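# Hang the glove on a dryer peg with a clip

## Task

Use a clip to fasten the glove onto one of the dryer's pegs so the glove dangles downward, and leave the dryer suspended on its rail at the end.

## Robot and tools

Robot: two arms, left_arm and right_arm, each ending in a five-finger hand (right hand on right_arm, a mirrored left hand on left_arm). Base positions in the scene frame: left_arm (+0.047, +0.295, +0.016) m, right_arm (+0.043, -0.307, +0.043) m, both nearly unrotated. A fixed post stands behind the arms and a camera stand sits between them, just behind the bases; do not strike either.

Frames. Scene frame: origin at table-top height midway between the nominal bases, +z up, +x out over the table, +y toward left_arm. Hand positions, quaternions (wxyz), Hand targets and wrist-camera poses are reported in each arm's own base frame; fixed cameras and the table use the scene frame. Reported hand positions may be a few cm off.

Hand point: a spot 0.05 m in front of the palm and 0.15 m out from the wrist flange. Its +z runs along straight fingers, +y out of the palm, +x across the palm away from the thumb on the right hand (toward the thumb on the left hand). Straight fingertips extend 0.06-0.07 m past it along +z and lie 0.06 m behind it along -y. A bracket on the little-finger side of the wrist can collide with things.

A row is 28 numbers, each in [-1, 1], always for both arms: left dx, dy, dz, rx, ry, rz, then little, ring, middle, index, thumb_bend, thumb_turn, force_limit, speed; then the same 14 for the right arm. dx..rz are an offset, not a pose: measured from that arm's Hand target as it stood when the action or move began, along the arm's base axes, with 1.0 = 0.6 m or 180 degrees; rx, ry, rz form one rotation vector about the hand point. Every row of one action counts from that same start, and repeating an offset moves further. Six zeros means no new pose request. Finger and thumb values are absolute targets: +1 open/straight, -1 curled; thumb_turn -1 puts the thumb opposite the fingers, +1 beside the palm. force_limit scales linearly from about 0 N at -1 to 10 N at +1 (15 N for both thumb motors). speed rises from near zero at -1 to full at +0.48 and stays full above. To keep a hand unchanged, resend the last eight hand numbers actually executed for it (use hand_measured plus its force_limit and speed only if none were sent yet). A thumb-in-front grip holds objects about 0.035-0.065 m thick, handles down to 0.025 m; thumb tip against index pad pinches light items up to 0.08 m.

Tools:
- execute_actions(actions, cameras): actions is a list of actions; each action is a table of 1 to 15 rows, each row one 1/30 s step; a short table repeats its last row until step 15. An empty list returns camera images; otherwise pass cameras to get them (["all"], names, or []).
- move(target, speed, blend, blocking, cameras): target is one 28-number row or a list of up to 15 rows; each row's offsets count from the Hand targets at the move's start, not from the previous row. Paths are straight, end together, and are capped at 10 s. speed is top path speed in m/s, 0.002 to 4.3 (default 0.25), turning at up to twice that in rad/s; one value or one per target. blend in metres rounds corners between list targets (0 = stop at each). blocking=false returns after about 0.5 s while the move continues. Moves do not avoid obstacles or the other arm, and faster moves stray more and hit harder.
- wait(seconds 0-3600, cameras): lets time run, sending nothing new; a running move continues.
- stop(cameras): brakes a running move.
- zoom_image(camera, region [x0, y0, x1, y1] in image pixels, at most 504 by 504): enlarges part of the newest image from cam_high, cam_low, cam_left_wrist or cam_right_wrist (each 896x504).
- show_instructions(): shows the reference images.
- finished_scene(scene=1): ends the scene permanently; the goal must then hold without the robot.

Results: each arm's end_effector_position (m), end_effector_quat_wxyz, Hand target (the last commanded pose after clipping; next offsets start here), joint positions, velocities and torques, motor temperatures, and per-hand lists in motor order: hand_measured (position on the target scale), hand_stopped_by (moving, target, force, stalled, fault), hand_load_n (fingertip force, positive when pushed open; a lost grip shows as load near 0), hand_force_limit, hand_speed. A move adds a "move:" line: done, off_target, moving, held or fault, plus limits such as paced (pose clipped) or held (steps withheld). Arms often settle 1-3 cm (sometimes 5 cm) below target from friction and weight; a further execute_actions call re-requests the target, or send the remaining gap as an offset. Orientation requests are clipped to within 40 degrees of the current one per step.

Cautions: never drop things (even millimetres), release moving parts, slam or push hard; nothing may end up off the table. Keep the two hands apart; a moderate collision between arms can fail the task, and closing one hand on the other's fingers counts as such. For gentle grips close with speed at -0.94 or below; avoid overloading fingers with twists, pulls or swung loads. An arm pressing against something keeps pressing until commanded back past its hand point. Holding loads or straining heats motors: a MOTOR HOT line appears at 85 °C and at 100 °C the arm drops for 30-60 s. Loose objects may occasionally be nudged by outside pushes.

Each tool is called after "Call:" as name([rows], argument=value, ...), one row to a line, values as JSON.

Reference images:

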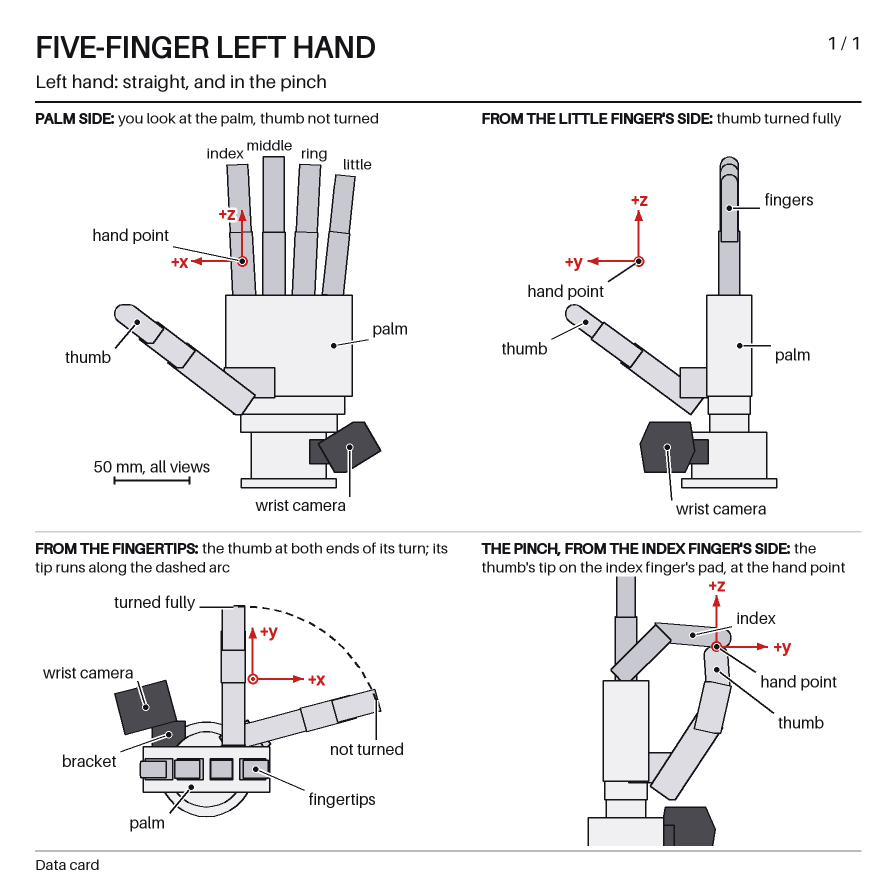

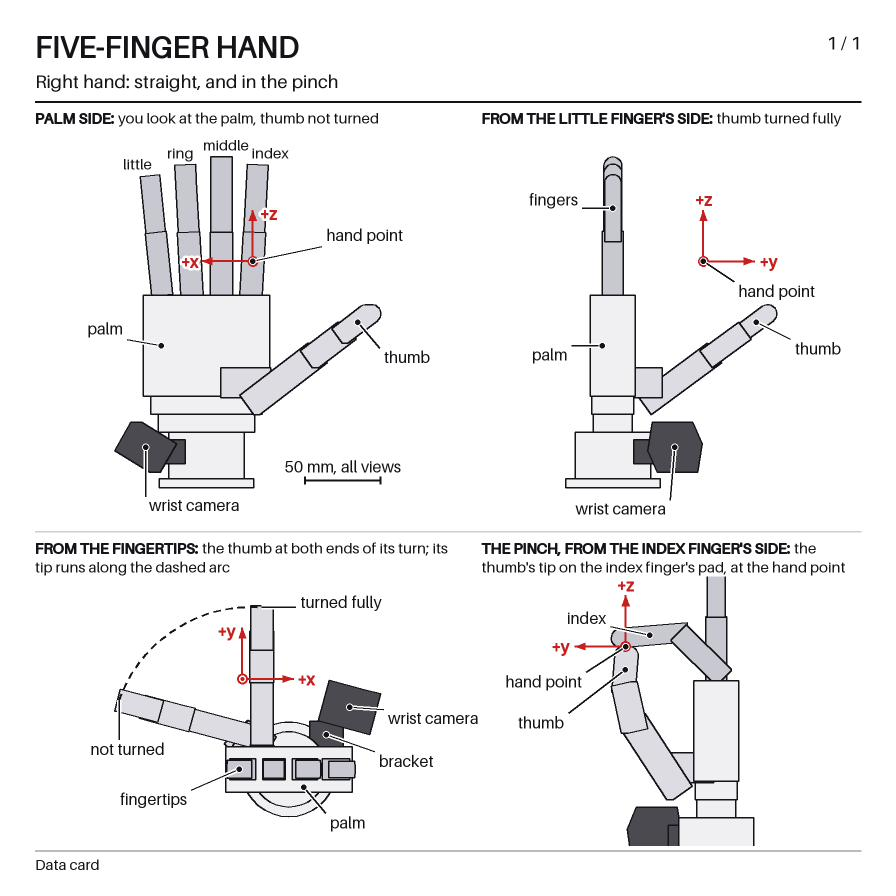

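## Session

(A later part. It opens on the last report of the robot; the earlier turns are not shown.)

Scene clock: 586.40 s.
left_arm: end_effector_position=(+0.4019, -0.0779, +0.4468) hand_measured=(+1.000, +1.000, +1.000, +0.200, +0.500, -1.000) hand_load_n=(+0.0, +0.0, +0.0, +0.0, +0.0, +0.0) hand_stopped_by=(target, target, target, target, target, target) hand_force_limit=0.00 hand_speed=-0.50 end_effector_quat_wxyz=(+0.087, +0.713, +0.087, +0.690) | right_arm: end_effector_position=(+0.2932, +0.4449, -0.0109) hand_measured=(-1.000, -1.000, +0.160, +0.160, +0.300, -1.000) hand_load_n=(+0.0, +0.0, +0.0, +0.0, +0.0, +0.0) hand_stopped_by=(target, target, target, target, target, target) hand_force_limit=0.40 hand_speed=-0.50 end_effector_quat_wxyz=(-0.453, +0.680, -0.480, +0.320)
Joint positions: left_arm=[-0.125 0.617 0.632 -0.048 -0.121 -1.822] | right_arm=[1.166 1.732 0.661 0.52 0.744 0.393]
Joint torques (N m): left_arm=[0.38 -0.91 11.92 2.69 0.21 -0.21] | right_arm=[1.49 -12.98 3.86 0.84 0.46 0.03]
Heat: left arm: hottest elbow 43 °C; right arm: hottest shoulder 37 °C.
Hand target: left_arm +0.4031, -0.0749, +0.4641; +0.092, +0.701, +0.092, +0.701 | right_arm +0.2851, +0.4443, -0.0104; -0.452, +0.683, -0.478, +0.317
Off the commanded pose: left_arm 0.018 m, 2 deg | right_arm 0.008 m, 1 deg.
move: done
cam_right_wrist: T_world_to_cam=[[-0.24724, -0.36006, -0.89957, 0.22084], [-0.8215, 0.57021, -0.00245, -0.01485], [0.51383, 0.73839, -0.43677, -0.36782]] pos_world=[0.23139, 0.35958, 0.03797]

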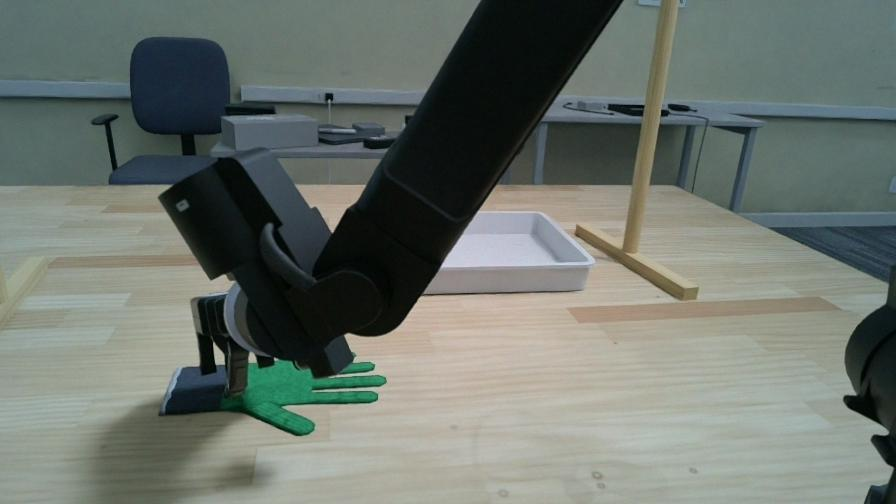

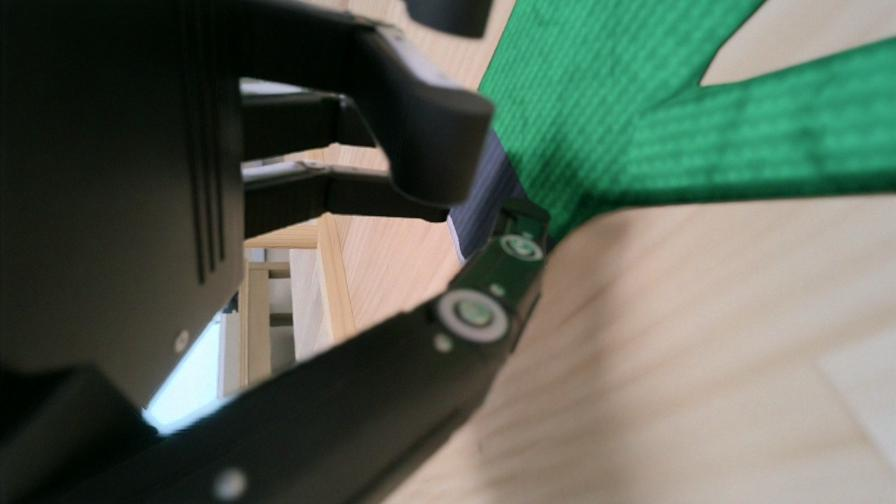

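Call:
move([
  [0,0,0,0,0,0,1,1,1,0.2,0.5,-1,0,-0.5,0,0,0.03,0,0,0,-1,-1,0.16,0.16,0.3,-1,0.4,-0.5],
  [0,0,0,0,0,0,1,1,1,0.2,0.5,-1,0,-0.5,0.027,0.025,0.03,0,0,0,-1,-1,0.16,0.16,0.3,-1,0.4,-0.5],
  [0,0,0,0,0,0,1,1,1,0.2,0.5,-1,0,-0.5,0.027,0.015,-0.045,0,0,0,-1,-1,0.16,0.16,0.3,-1,0.4,-0.5],
], speed=0.08, cameras=["cam_low","cam_right_wrist"])

Scene clock: 599.07 s.
left_arm: end_effector_position=(+0.4019, -0.0779, +0.4468) hand_measured=(+1.000, +1.000, +1.000, +0.200, +0.500, -1.000) hand_load_n=(+0.0, +0.0, +0.0, +0.0, +0.0, +0.0) hand_stopped_by=(target, target, target, target, target, target) hand_force_limit=0.00 hand_speed=-0.50 end_effector_quat_wxyz=(+0.087, +0.713, +0.087, +0.690) | right_arm: end_effector_position=(+0.2941, +0.4540, -0.0291) hand_measured=(-1.000, -1.000, +0.160, +0.160, +0.300, -1.000) hand_load_n=(+0.0, +0.0, -0.5, +0.0, +0.0, +0.0) hand_stopped_by=(target, target, target, target, target, target) hand_force_limit=0.40 hand_speed=-0.50 end_effector_quat_wxyz=(-0.457, +0.682, -0.478, +0.313)
Joint positions: left_arm=[-0.125 0.617 0.632 -0.048 -0.121 -1.822] | right_arm=[1.166 1.8 0.676 0.581 0.729 0.393]
Joint torques (N m): left_arm=[0.44 -0.97 11.89 2.69 0.22 -0.2] | right_arm=[-1.08 -10.05 5.09 1.76 0.11 -0.12]
Heat: left arm: hottest elbow 43 °C; right arm: hottest shoulder 37 °C.
Hand target: left_arm +0.4031, -0.0749, +0.4641; +0.092, +0.701, +0.092, +0.701 | right_arm +0.3013, +0.4534, -0.0374; -0.453, +0.683, -0.478, +0.317
Off the commanded pose: left_arm 0.018 m, 2 deg | right_arm 0.011 m, 1 deg.
move: off_target (right_arm)
cam_right_wrist: T_world_to_cam=[[-0.24641, -0.35412, -0.90216, 0.20494], [-0.82884, 0.55945, 0.00679, -0.01203], [0.50231, 0.74941, -0.43136, -0.38441]] pos_world=[0.23362, 0.36738, 0.01915]

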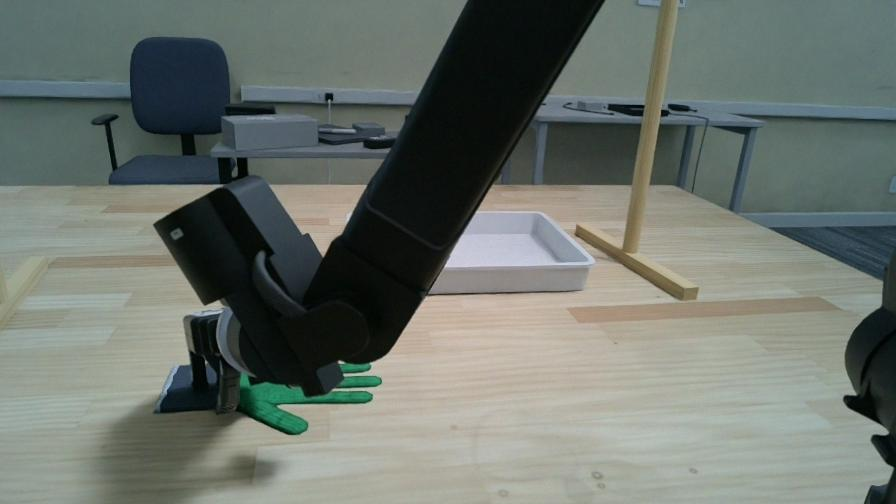

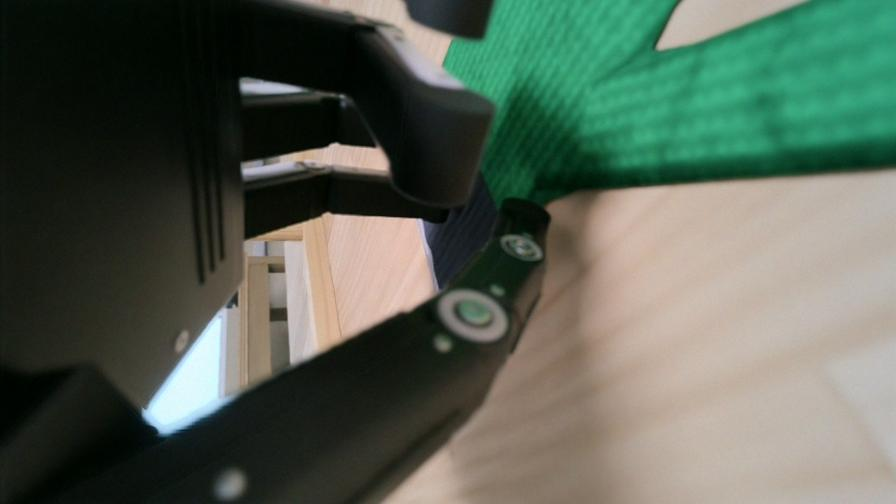

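Call:
move([
  [0,0,0,0,0,0,1,1,1,0.2,0.5,-1,0,-0.5,0,0,0.075,0,0,0,-1,-1,0.16,0.16,0.3,-1,0.4,-0.5],
  [0,0,0,0,0,0,1,1,1,0.2,0.5,-1,0,-0.5,0.035,0,0.075,0,0,0,-1,-1,0.16,0.16,0.3,-1,0.4,-0.5],
], speed=0.08, cameras=["cam_low","cam_right_wrist"])

Scene clock: 607.87 s.
left_arm: end_effector_position=(+0.4019, -0.0779, +0.4468) hand_measured=(+1.000, +1.000, +1.000, +0.200, +0.500, -1.000) hand_load_n=(+0.0, +0.0, +0.0, +0.0, -0.5, +0.0) hand_stopped_by=(target, target, target, target, target, target) hand_force_limit=0.00 hand_speed=-0.50 end_effector_quat_wxyz=(+0.087, +0.713, +0.087, +0.690) | right_arm: end_effector_position=(+0.3096, +0.4420, -0.0008) hand_measured=(-1.000, -1.000, +0.160, +0.160, +0.300, -1.000) hand_load_n=(+0.0, +0.0, +0.0, +0.0, +0.0, +0.0) hand_stopped_by=(target, target, target, target, target, target) hand_force_limit=0.40 hand_speed=-0.50 end_effector_quat_wxyz=(-0.445, +0.688, -0.479, +0.314)
Joint positions: left_arm=[-0.125 0.617 0.632 -0.048 -0.121 -1.822] | right_arm=[1.118 1.7 0.683 0.462 0.688 0.369]
Joint torques (N m): left_arm=[0.44 -0.91 11.89 2.67 0.22 -0.21] | right_arm=[-0.85 -11.11 7.46 1.36 0.18 -0.16]
Heat: left arm: hottest elbow 43 °C; right arm: hottest shoulder 37 °C.
Hand target: left_arm +0.4031, -0.0749, +0.4641; +0.092, +0.701, +0.092, +0.701 | right_arm +0.3223, +0.4533, +0.0077; -0.453, +0.683, -0.478, +0.317
Off the commanded pose: left_arm 0.018 m, 2 deg | right_arm 0.019 m, 1 deg.
move: off_target (right_arm)
cam_right_wrist: T_world_to_cam=[[-0.26257, -0.37309, -0.88987, 0.2435], [-0.82661, 0.56272, 0.00798, 0.00516], [0.49777, 0.73767, -0.45615, -0.36443]] pos_world=[0.2496, 0.35677, 0.05041]

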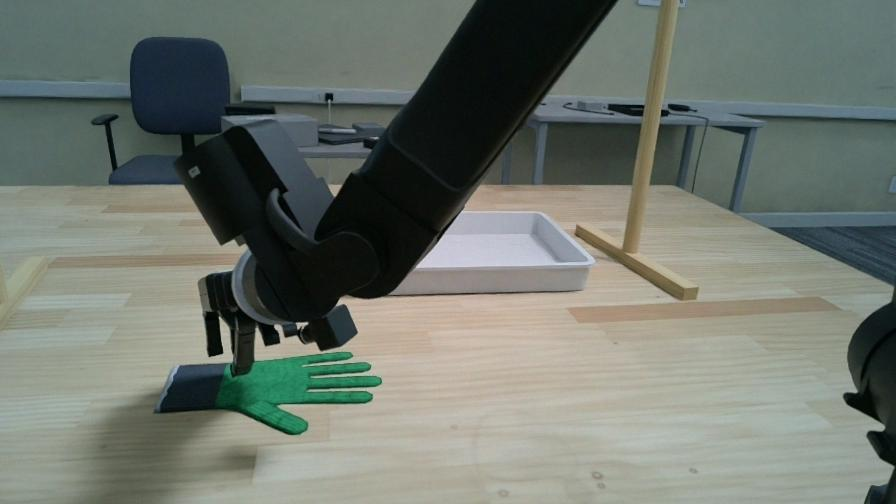

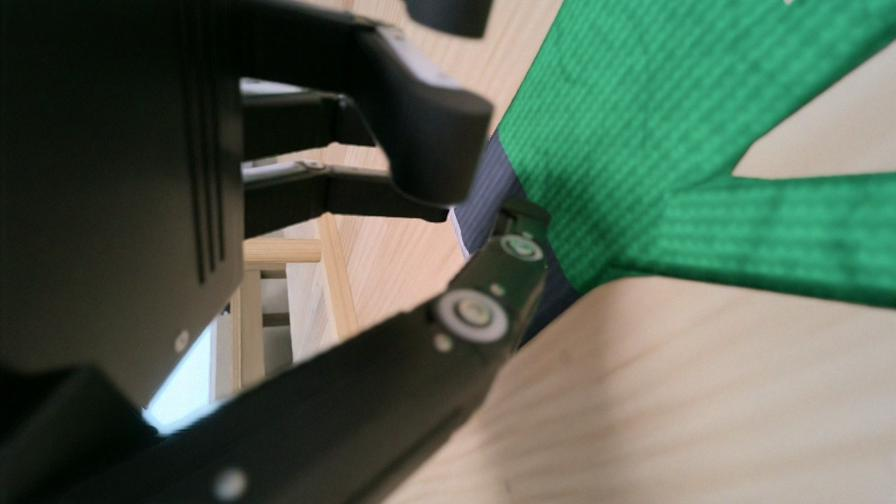

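Call:
move([
  [0,0,0,0,0,0,1,1,1,0.2,0.5,-1,0,-0.5,0,0.03,0.0,0,0,0,-1,-1,0.16,0.16,0.3,-1,0.4,-0.5],
  [0,0,0,0,0,0,1,1,1,0.2,0.5,-1,0,-0.5,0.0,0.015,-0.085,0,0,0,-1,-1,0.16,0.16,0.3,-1,0.4,-0.5],
], speed=0.08, cameras=["cam_low","cam_right_wrist"])

Scene clock: 617.57 s.
left_arm: end_effector_position=(+0.4019, -0.0779, +0.4468) hand_measured=(+1.000, +1.000, +1.000, +0.200, +0.500, -1.000) hand_load_n=(+0.0, +0.0, +0.0, +0.0, +0.0, -0.5) hand_stopped_by=(target, target, target, target, target, target) hand_force_limit=0.00 hand_speed=-0.50 end_effector_quat_wxyz=(+0.087, +0.713, +0.087, +0.690) | right_arm: end_effector_position=(+0.3224, +0.4642, -0.0291) hand_measured=(-1.000, -1.000, +0.160, +0.160, +0.300, -1.000) hand_load_n=(+0.0, +0.5, +0.0, +0.0, +0.0, +0.0) hand_stopped_by=(target, target, target, target, target, target) hand_force_limit=0.40 hand_speed=-0.50 end_effector_quat_wxyz=(-0.461, +0.675, -0.482, +0.315)
Joint positions: left_arm=[-0.125 0.617 0.632 -0.048 -0.121 -1.822] | right_arm=[1.118 1.84 0.731 0.596 0.698 0.369]
Joint torques (N m): left_arm=[0.44 -0.97 11.9 2.63 0.23 -0.2] | right_arm=[0.21 -10.52 4.66 1.73 0.1 -0.12]
Heat: left arm: hottest elbow 43 °C; right arm: hottest shoulder 37 °C.
Hand target: left_arm +0.4031, -0.0749, +0.4641; +0.092, +0.701, +0.092, +0.701 | right_arm +0.3223, +0.4624, -0.0432; -0.453, +0.683, -0.478, +0.317
Off the commanded pose: left_arm 0.018 m, 2 deg | right_arm 0.014 m, 1 deg.
move: off_target (right_arm)
cam_right_wrist: T_world_to_cam=[[-0.24505, -0.33963, -0.90807, 0.20813], [-0.82226, 0.56903, 0.00907, -0.0008], [0.51365, 0.7489, -0.41871, -0.40934]] pos_world=[0.2606, 0.3777, 0.01761]

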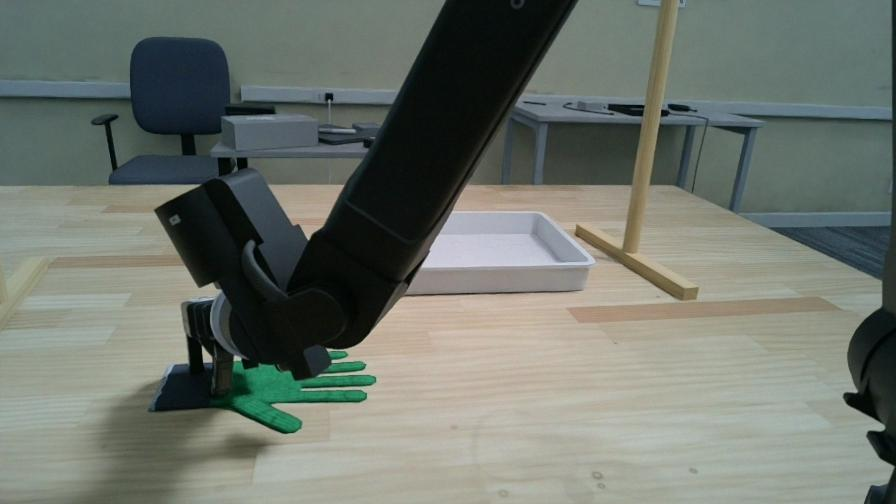

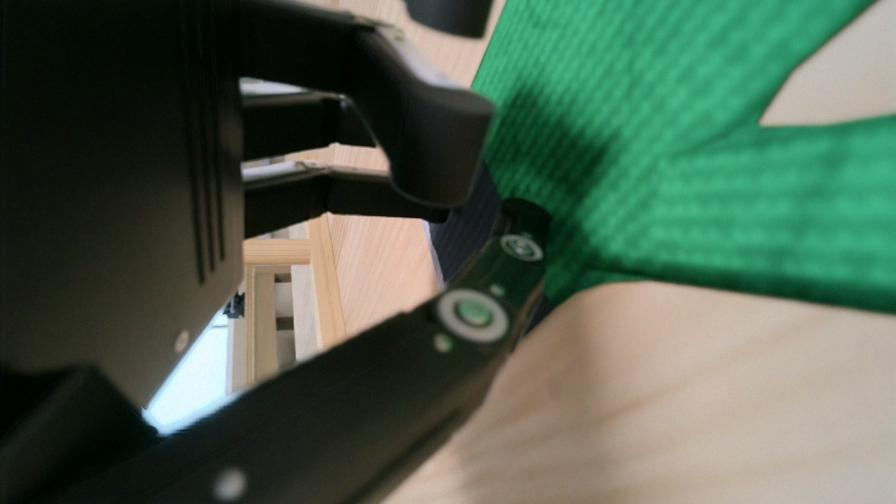

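Call:
move([
  [0,0,0,0,0,0,1,1,1,0.2,0.5,-1,0,-0.5,0,-0.01,-0.03,0,0,0,-1,-1,0.16,0.16,0.3,-1,0.4,-0.5],
  [0,0,0,0,0,0,1,1,1,0.2,0.5,-1,0,-0.5,0.0,-0.01,-0.035,0,0,0,-1,-1,-0.1,-0.1,0.3,-1,0.4,-0.8],
], speed=0.06, cameras=["cam_low","cam_right_wrist"])

Scene clock: 622.63 s.
left_arm: end_effector_position=(+0.4019, -0.0779, +0.4468) hand_measured=(+1.000, +1.000, +1.000, +0.200, +0.500, -1.000) hand_load_n=(+0.0, +0.0, +0.0, +0.0, +0.0, +0.0) hand_stopped_by=(target, target, target, target, target, target) hand_force_limit=0.00 hand_speed=-0.50 end_effector_quat_wxyz=(+0.087, +0.713, +0.087, +0.690) | right_arm: end_effector_position=(+0.3264, +0.4722, -0.0295) hand_measured=(-1.000, -1.000, -0.100, -0.100, +0.300, -1.000) hand_load_n=(+0.0, +0.5, +2.0, +0.0, +0.0, +0.0) hand_stopped_by=(target, target, target, target, target, target) hand_force_limit=0.40 hand_speed=-0.80 end_effector_quat_wxyz=(-0.484, +0.659, -0.484, +0.311)
Joint positions: left_arm=[-0.125 0.617 0.632 -0.048 -0.121 -1.822] | right_arm=[1.117 1.875 0.731 0.688 0.697 0.369]
Joint torques (N m): left_arm=[0.44 -1.08 11.88 2.7 0.22 -0.21] | right_arm=[-0.38 -9.23 3.15 0.9 -0.13 -0.16]
Heat: left arm: hottest elbow 43 °C; right arm: hottest shoulder 37 °C.
Hand target: left_arm +0.4031, -0.0749, +0.4641; +0.092, +0.701, +0.092, +0.701 | right_arm +0.3224, +0.4562, -0.0645; -0.452, +0.683, -0.478, +0.317
Off the commanded pose: left_arm 0.018 m, 2 deg | right_arm 0.038 m, 5 deg.
move: off_target (right_arm); target 2's new numbers were sent with right_arm's hand 0.037 m and 4 deg from that target
cam_right_wrist: T_world_to_cam=[[-0.22247, -0.2929, -0.9299, 0.18143], [-0.82256, 0.5684, 0.01776, -0.00139], [0.52336, 0.76885, -0.36738, -0.42858]] pos_world=[0.26352, 0.38344, 0.01128]

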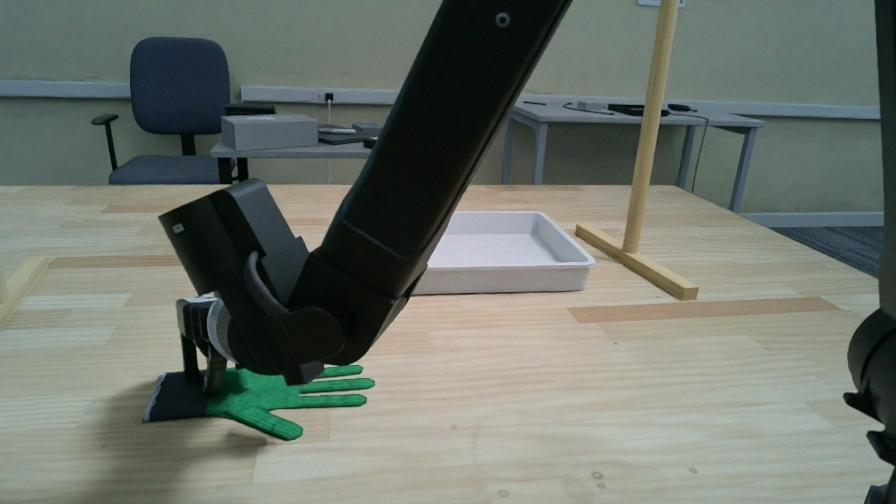

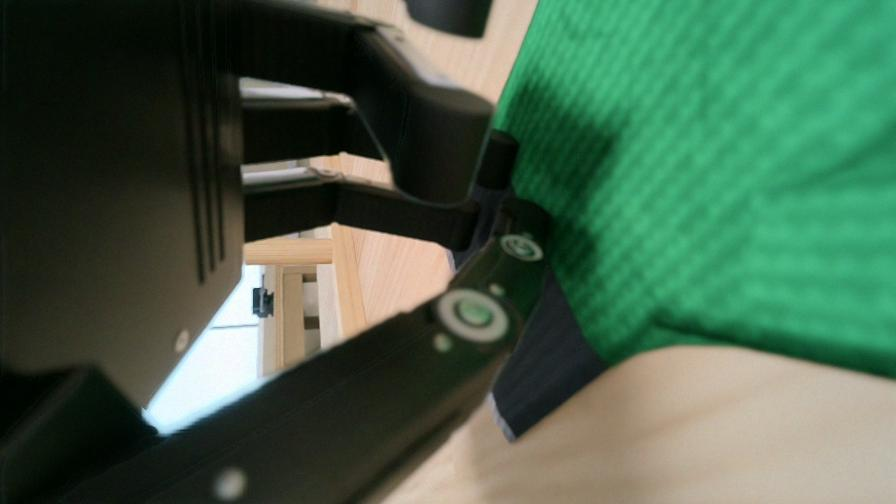

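Call:
move([
  [0,0,0,0,0,0,1,1,1,0.2,0.5,-1,0,-0.5,0,0,-0.01,0,0,0,-1,-1,-0.3,-0.3,0.3,-1,0.4,-0.8],
  [0,0,0,0,0,0,1,1,1,0.2,0.5,-1,0,-0.5,0.0,0,-0.01,0,0,0,-1,-1,-0.3,-0.3,0.1,-1,0.4,-0.8],
], speed=0.06, cameras=["cam_low","cam_right_wrist"])

Scene clock: 627.13 s.
left_arm: end_effector_position=(+0.4019, -0.0779, +0.4468) hand_measured=(+1.000, +1.000, +1.000, +0.200, +0.500, -1.000) hand_load_n=(+0.0, +0.0, +0.0, +0.0, +0.0, -0.5) hand_stopped_by=(target, target, target, target, target, target) hand_force_limit=0.00 hand_speed=-0.50 end_effector_quat_wxyz=(+0.087, +0.713, +0.087, +0.690) | right_arm: end_effector_position=(+0.3268, +0.4731, -0.0318) hand_measured=(-1.000, -1.000, -0.296, -0.300, +0.268, -1.000) hand_load_n=(+0.0, +0.0, +12.0, +0.0, +10.0, +1.0) hand_stopped_by=(target, target, force, target, force, target) hand_force_limit=0.40 hand_speed=-0.80 end_effector_quat_wxyz=(-0.487, +0.657, -0.485, +0.310)
Joint positions: left_arm=[-0.125 0.617 0.632 -0.048 -0.121 -1.822] | right_arm=[1.117 1.887 0.731 0.706 0.697 0.369]
Joint torques (N m): left_arm=[0.44 -0.91 11.89 2.69 0.21 -0.21] | right_arm=[-0.62 -8.88 3.1 0.81 -0.11 -0.13]
Heat: left arm: hottest elbow 43 °C; right arm: hottest shoulder 37 °C.
Hand target: left_arm +0.4031, -0.0749, +0.4641; +0.092, +0.701, +0.092, +0.701 | right_arm +0.3224, +0.4562, -0.0704; -0.452, +0.683, -0.478, +0.317
Off the commanded pose: left_arm 0.018 m, 2 deg | right_arm 0.042 m, 5 deg.
move: off_target (right_arm); target 2's new numbers were sent with right_arm's hand 0.043 m and 5 deg from that target
cam_right_wrist: T_world_to_cam=[[-0.21959, -0.2872, -0.93236, 0.17594], [-0.82264, 0.56826, 0.01871, -0.00136], [0.52445, 0.7711, -0.36105, -0.43152]] pos_world=[0.26382, 0.38405, 0.00827]

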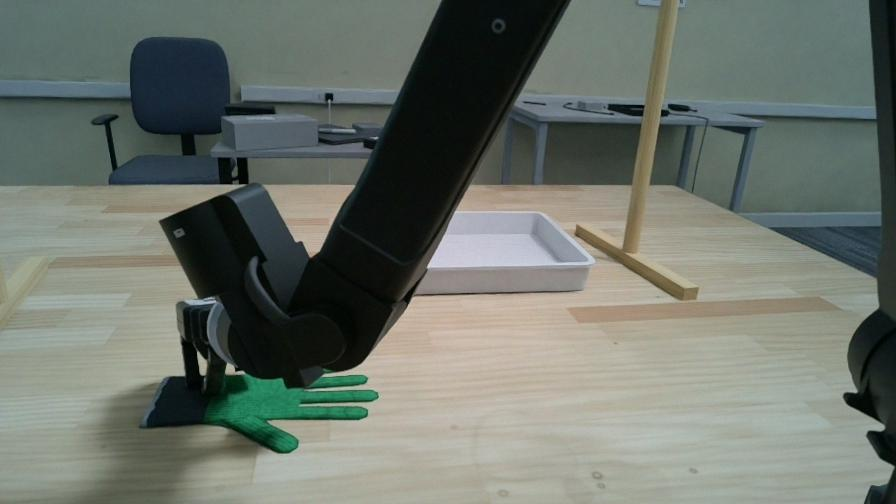

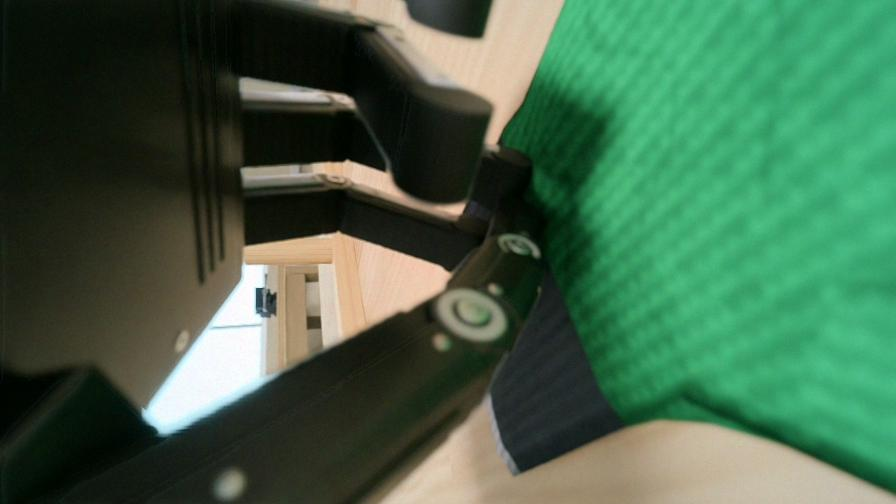

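Call:
move([
  [0,0,0,0,0,0,1,1,1,0.2,0.5,-1,0,-0.5,0,0,0.02,0,0,0,-1,-1,-0.3,-0.5,0.1,-1,-0.2,-0.94],
  [0,0,0,0,0,0,1,1,1,0.2,0.5,-1,0,-0.5,0.0,0,0.15,0,0,0,-1,-1,-0.3,-0.5,0.1,-1,-0.2,-0.94],
], speed=0.06, cameras=["cam_low","cam_right_wrist"])

Scene clock: 633.93 s.
left_arm: end_effector_position=(+0.4019, -0.0779, +0.4468) hand_measured=(+1.000, +1.000, +1.000, +0.200, +0.500, -1.000) hand_load_n=(+0.0, +0.0, +0.0, +0.0, +0.0, -0.5) hand_stopped_by=(target, target, target, target, target, target) hand_force_limit=0.00 hand_speed=-0.50 end_effector_quat_wxyz=(+0.087, +0.713, +0.087, +0.690) | right_arm: end_effector_position=(+0.3186, +0.4591, +0.0167) hand_measured=(-1.000, -1.000, -0.296, -0.344, +0.268, -1.000) hand_load_n=(+0.0, +0.0, +11.0, +4.0, +11.0, +0.5) hand_stopped_by=(target, target, force, force, force, target) hand_force_limit=-0.20 hand_speed=-0.94 end_effector_quat_wxyz=(-0.456, +0.680, -0.481, +0.313)
Joint positions: left_arm=[-0.125 0.617 0.632 -0.048 -0.121 -1.822] | right_arm=[1.117 1.694 0.731 0.435 0.691 0.369]
Joint torques (N m): left_arm=[0.44 -0.97 11.86 2.67 0.22 -0.2] | right_arm=[-0.56 -12.86 5.38 0.88 0.15 -0.15]
Heat: left arm: hottest elbow 43 °C; right arm: hottest shoulder 37 °C.
Hand target: left_arm +0.4031, -0.0749, +0.4641; +0.092, +0.701, +0.092, +0.701 | right_arm +0.3224, +0.4563, +0.0197; -0.453, +0.683, -0.478, +0.317
Off the commanded pose: left_arm 0.018 m, 2 deg | right_arm 0.006 m, 1 deg.
move: done
cam_right_wrist: T_world_to_cam=[[-0.25169, -0.35143, -0.90175, 0.25455], [-0.82551, 0.56429, 0.0105, 0.00178], [0.50516, 0.74705, -0.43213, -0.38061]] pos_world=[0.25781, 0.37279, 0.06505]

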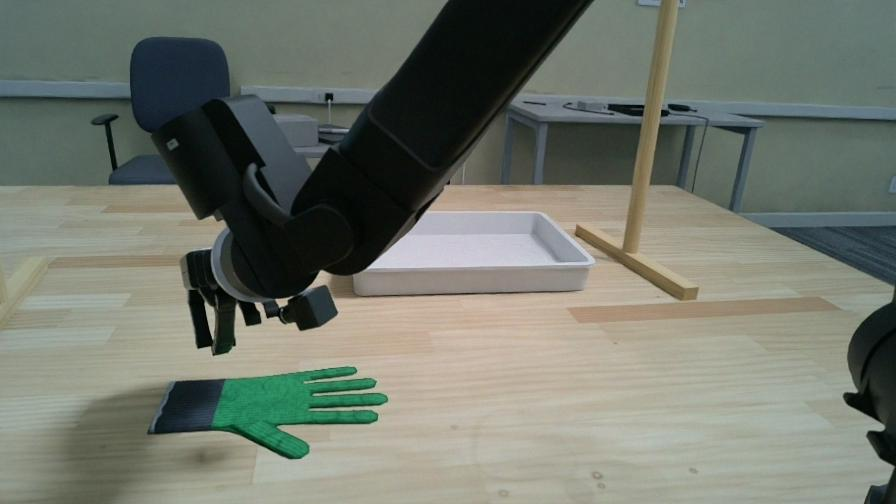

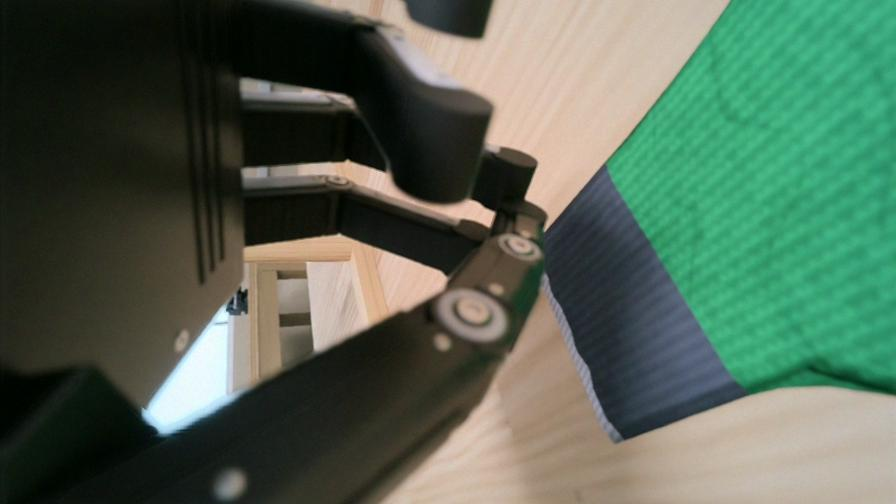

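Call:
move([
  [0,0,0,0,0,0,1,1,1,0.2,0.5,-1,0,-0.5,-0.045,0,0,0.0057,-0.0157,0,-1,-1,0.1,0.1,0.16,-1,0.4,-0.5],
], speed=0.08, cameras=["cam_low","cam_right_wrist"])

Scene clock: 659.93 s.
left_arm: end_effector_position=(+0.4019, -0.0779, +0.4468) hand_measured=(+1.000, +1.000, +1.000, +0.200, +0.500, -1.000) hand_load_n=(+0.0, +0.0, +0.0, +0.0, +0.0, +0.0) hand_stopped_by=(target, target, target, target, target, target) hand_force_limit=0.00 hand_speed=-0.50 end_effector_quat_wxyz=(+0.087, +0.713, +0.087, +0.690) | right_arm: end_effector_position=(+0.3005, +0.4542, +0.0142) hand_measured=(-1.000, -1.000, +0.100, +0.100, +0.266, -1.000) hand_load_n=(+0.0, +0.0, +0.0, +0.0, +0.0, +0.0) hand_stopped_by=(target, target, target, target, force, target) hand_force_limit=0.40 hand_speed=-0.50 end_effector_quat_wxyz=(-0.462, +0.672, -0.476, +0.330)
Joint positions: left_arm=[-0.125 0.617 0.632 -0.048 -0.121 -1.822] | right_arm=[1.168 1.693 0.69 0.488 0.764 0.369]
Joint torques (N m): left_arm=[0.44 -1.03 11.88 2.67 0.22 -0.2] | right_arm=[1.14 -12.63 4.29 1.89 0.42 -0.15]
Heat: left arm: hottest elbow 43 °C; right arm: hottest shoulder 36 °C.
Hand target: left_arm +0.4031, -0.0749, +0.4641; +0.092, +0.701, +0.092, +0.701 | right_arm +0.2954, +0.4562, +0.0195; -0.470, +0.671, -0.470, +0.329
Off the commanded pose: left_arm 0.018 m, 2 deg | right_arm 0.008 m, 1 deg.
move: done
cam_right_wrist: T_world_to_cam=[[-0.22118, -0.3515, -0.90968, 0.23696], [-0.8178, 0.57502, -0.02335, -0.01707], [0.5313, 0.73878, -0.41464, -0.37315]] pos_world=[0.2367, 0.36879, 0.06044]

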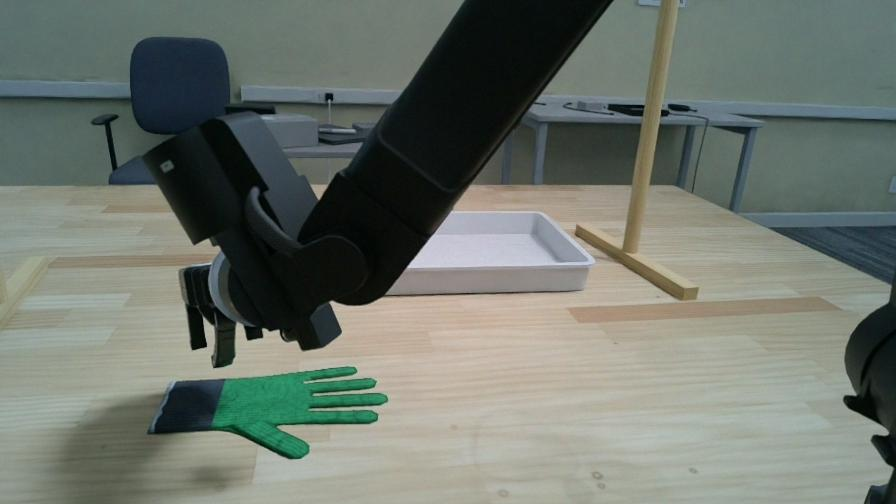

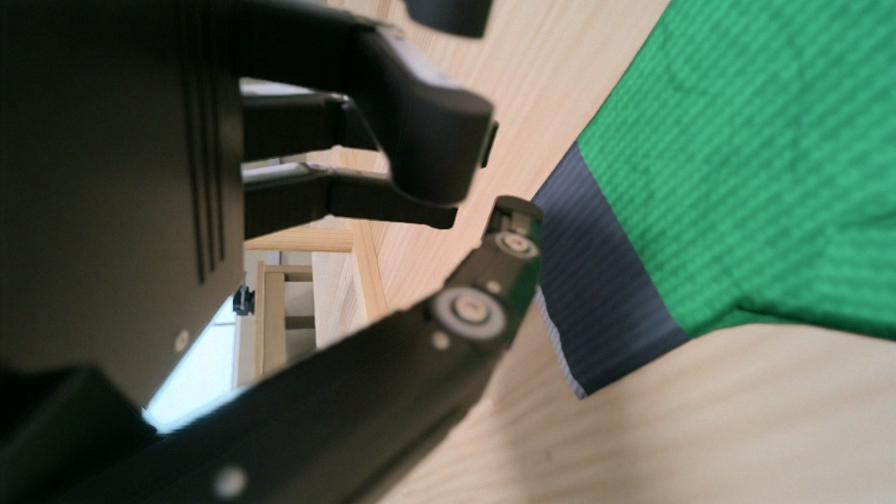

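Call:
move([
  [0,0,0,0,0,0,1,1,1,0.2,0.5,-1,0,-0.5,-0.012,0.01,-0.03,0,0,0,-1,-1,0.1,0.1,0.15,-1,0.4,-0.5],
  [0,0,0,0,0,0,1,1,1,0.2,0.5,-1,0,-0.5,-0.012,0.01,-0.10,0,0,0,-1,-1,0.1,0.1,0.15,-1,0.4,-0.5],
], speed=0.08, cameras=["cam_low","cam_right_wrist"])

Scene clock: 666.97 s.
left_arm: end_effector_position=(+0.4019, -0.0779, +0.4468) hand_measured=(+1.000, +1.000, +1.000, +0.200, +0.500, -1.000) hand_load_n=(+0.0, +0.0, +0.0, +0.0, +0.0, +0.0) hand_stopped_by=(target, target, target, target, target, target) hand_force_limit=0.00 hand_speed=-0.50 end_effector_quat_wxyz=(+0.087, +0.713, +0.087, +0.690) | right_arm: end_effector_position=(+0.2965, +0.4622, -0.0293) hand_measured=(-1.000, -1.000, +0.100, +0.100, +0.150, -1.000) hand_load_n=(+0.0, +0.0, +0.0, +0.0, +0.0, +0.0) hand_stopped_by=(target, target, target, target, target, target) hand_force_limit=0.40 hand_speed=-0.50 end_effector_quat_wxyz=(-0.473, +0.664, -0.474, +0.332)
Joint positions: left_arm=[-0.125 0.617 0.632 -0.048 -0.121 -1.822] | right_arm=[1.188 1.845 0.687 0.668 0.787 0.369]
Joint torques (N m): left_arm=[0.44 -0.97 11.89 2.66 0.22 -0.21] | right_arm=[1.44 -10.99 3.54 1.85 0.31 -0.02]
Heat: left arm: hottest elbow 43 °C; right arm: hottest shoulder 36 °C.
Hand target: left_arm +0.4031, -0.0749, +0.4641; +0.092, +0.701, +0.092, +0.701 | right_arm +0.2881, +0.4623, -0.0404; -0.470, +0.671, -0.470, +0.329
Off the commanded pose: left_arm 0.018 m, 2 deg | right_arm 0.014 m, 1 deg.
move: off_target (right_arm)
cam_right_wrist: T_world_to_cam=[[-0.20361, -0.335, -0.91995, 0.18624], [-0.81733, 0.57546, -0.02865, -0.02642], [0.539, 0.74607, -0.39098, -0.39998]] pos_world=[0.23192, 0.376, 0.01419]

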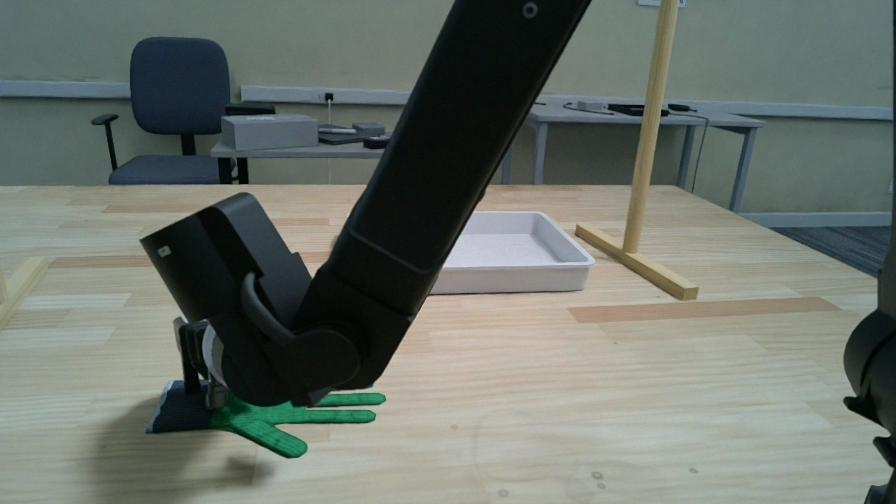

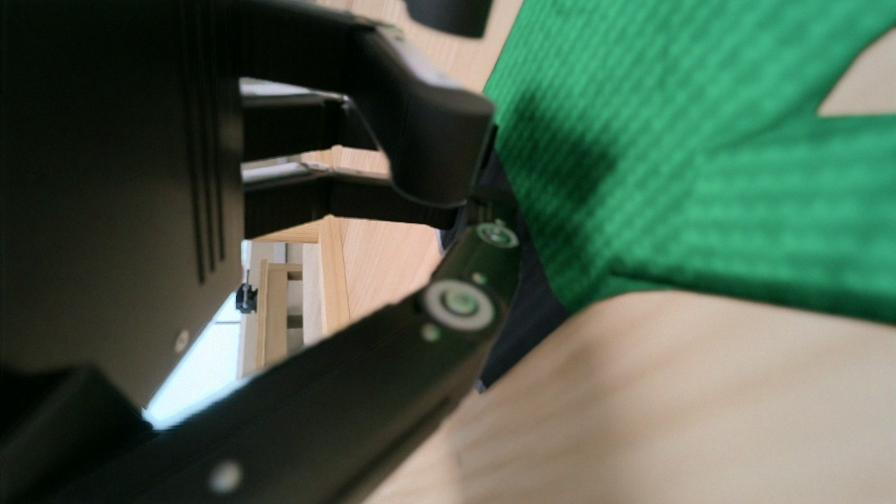

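Call:
move([
  [0,0,0,0,0,0,1,1,1,0.2,0.5,-1,0,-0.5,0,0,-0.04,0,0,0,-1,-1,0.1,0.1,0.15,-1,0.4,-0.5],
  [0,0,0,0,0,0,1,1,1,0.2,0.5,-1,0,-0.5,0,0,-0.05,0,0,0,-1,-1,-0.1,-0.1,0.15,-1,0.4,-0.85],
], speed=0.08, cameras=["cam_low","cam_right_wrist"])

Scene clock: 672.63 s.
left_arm: end_effector_position=(+0.4019, -0.0779, +0.4468) hand_measured=(+1.000, +1.000, +1.000, +0.200, +0.500, -1.000) hand_load_n=(+0.0, +0.0, +0.0, +0.0, +0.0, -0.5) hand_stopped_by=(target, target, target, target, target, target) hand_force_limit=0.00 hand_speed=-0.50 end_effector_quat_wxyz=(+0.087, +0.713, +0.087, +0.690) | right_arm: end_effector_position=(+0.3025, +0.4720, -0.0305) hand_measured=(-1.000, -1.000, -0.100, -0.100, +0.150, -1.000) hand_load_n=(+0.0, +0.0, +3.0, +0.0, +0.0, +0.0) hand_stopped_by=(target, target, target, target, target, target) hand_force_limit=0.40 hand_speed=-0.85 end_effector_quat_wxyz=(-0.501, +0.640, -0.481, +0.329)
Joint positions: left_arm=[-0.125 0.617 0.632 -0.048 -0.121 -1.822] | right_arm=[1.188 1.899 0.692 0.793 0.798 0.369]
Joint torques (N m): left_arm=[0.5 -0.97 11.89 2.67 0.22 -0.21] | right_arm=[1.49 -8.18 2.88 0.51 -0.13 0]
Heat: left arm: hottest elbow 43 °C; right arm: hottest shoulder 36 °C.
Hand target: left_arm +0.4031, -0.0749, +0.4641; +0.092, +0.701, +0.092, +0.701 | right_arm +0.2882, +0.4623, -0.0704; -0.470, +0.671, -0.470, +0.329
Off the commanded pose: left_arm 0.018 m, 2 deg | right_arm 0.044 m, 5 deg.
move: off_target (right_arm); target 2's new numbers were sent with right_arm's hand 0.041 m and 5 deg from that target
cam_right_wrist: T_world_to_cam=[[-0.17604, -0.26936, -0.94681, 0.14955], [-0.81088, 0.58501, -0.01566, -0.03334], [0.55811, 0.76499, -0.3214, -0.42364]] pos_world=[0.23572, 0.38387, 0.00491]

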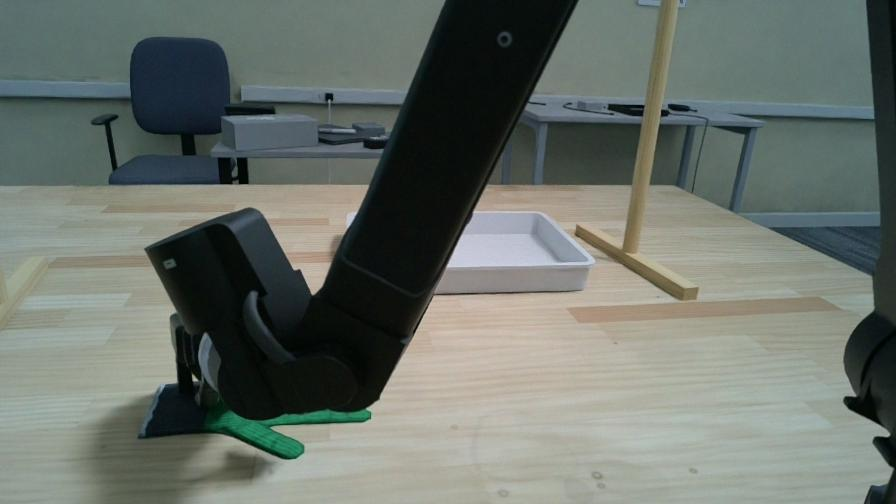

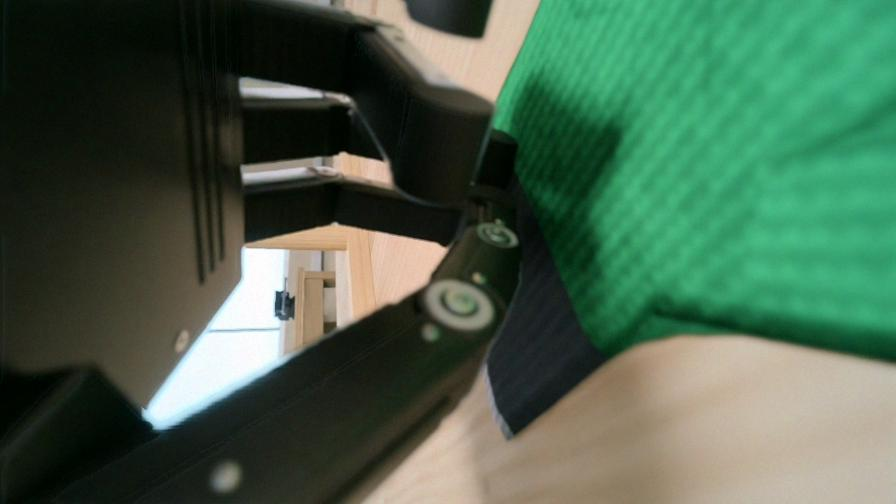

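Call:
zoom_image(camera="cam_right_wrist", region=[400, 100, 700, 460])

Scaled by 1.400 from the camera's image (finer frame: 1280x720).

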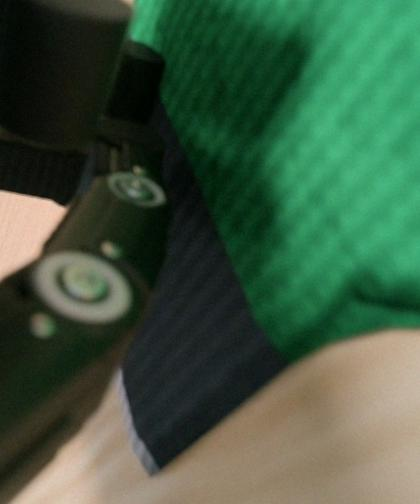

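Call:
move([
  [0,0,0,0,0,0,1,1,1,0.2,0.5,-1,0,-0.5,0,0,0.12,0,0,0,-1,-1,0.1,0.1,0.15,-1,0.4,-0.5],
], speed=0.08, cameras=["cam_low","cam_right_wrist"])

Scene clock: 684.70 s.
left_arm: end_effector_position=(+0.4019, -0.0779, +0.4468) hand_measured=(+1.000, +1.000, +1.000, +0.200, +0.500, -1.000) hand_load_n=(+0.0, +0.0, +0.0, +0.0, +0.0, +0.0) hand_stopped_by=(target, target, target, target, target, target) hand_force_limit=0.00 hand_speed=-0.50 end_effector_quat_wxyz=(+0.087, +0.713, +0.087, +0.690) | right_arm: end_effector_position=(+0.2945, +0.4605, +0.0013) hand_measured=(-1.000, -1.000, +0.100, +0.100, +0.150, -1.000) hand_load_n=(+0.0, +0.0, +0.0, +0.0, +0.0, +0.0) hand_stopped_by=(target, target, target, target, target, target) hand_force_limit=0.40 hand_speed=-0.50 end_effector_quat_wxyz=(-0.471, +0.666, -0.473, +0.333)
Joint positions: left_arm=[-0.125 0.617 0.632 -0.048 -0.121 -1.822] | right_arm=[1.191 1.746 0.686 0.564 0.79 0.369]
Joint torques (N m): left_arm=[0.5 -1.03 11.89 2.66 0.22 -0.21] | right_arm=[1.03 -12.86 4.51 0.75 0.19 -0.01]
Heat: left arm: hottest elbow 43 °C; right arm: hottest shoulder 36 °C.
Hand target: left_arm +0.4031, -0.0749, +0.4641; +0.092, +0.701, +0.092, +0.701 | right_arm +0.2881, +0.4624, +0.0017; -0.470, +0.671, -0.470, +0.329
Off the commanded pose: left_arm 0.018 m, 2 deg | right_arm 0.007 m, 1 deg.
move: done
cam_right_wrist: T_world_to_cam=[[-0.20403, -0.34048, -0.91785, 0.21603], [-0.81762, 0.5749, -0.03151, -0.02594], [0.5384, 0.74402, -0.39567, -0.38457]] pos_world=[0.22992, 0.3746, 0.0453]

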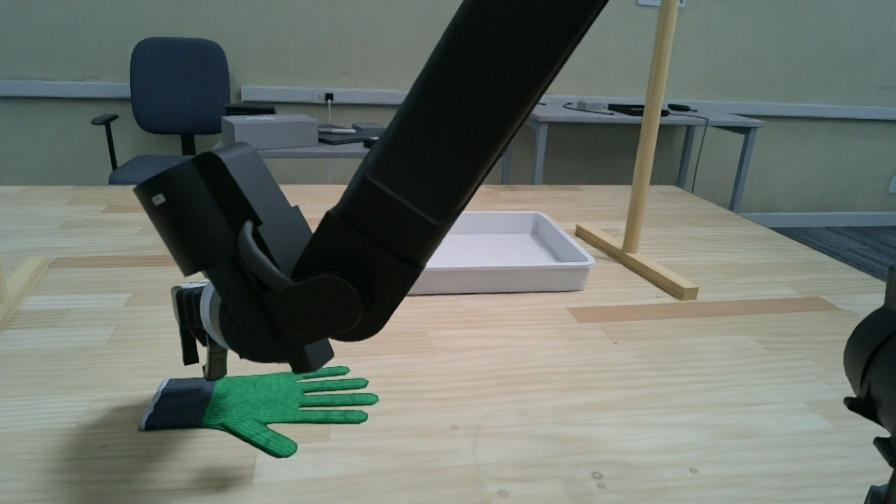

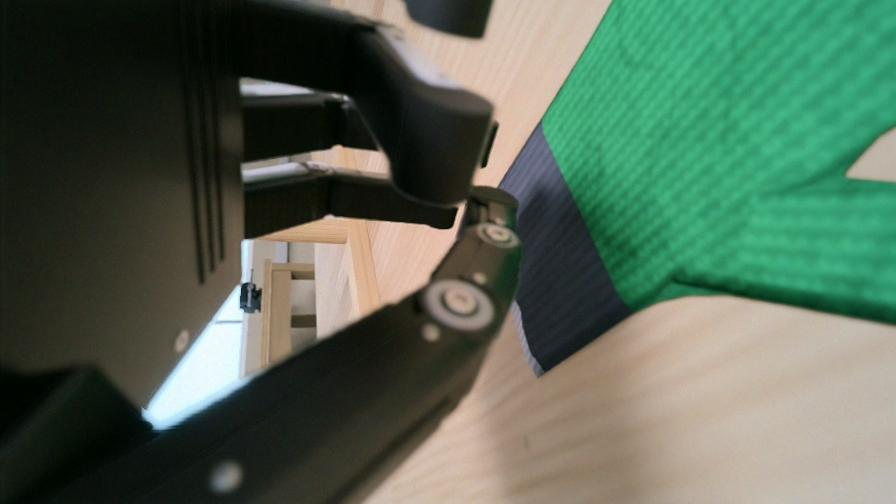

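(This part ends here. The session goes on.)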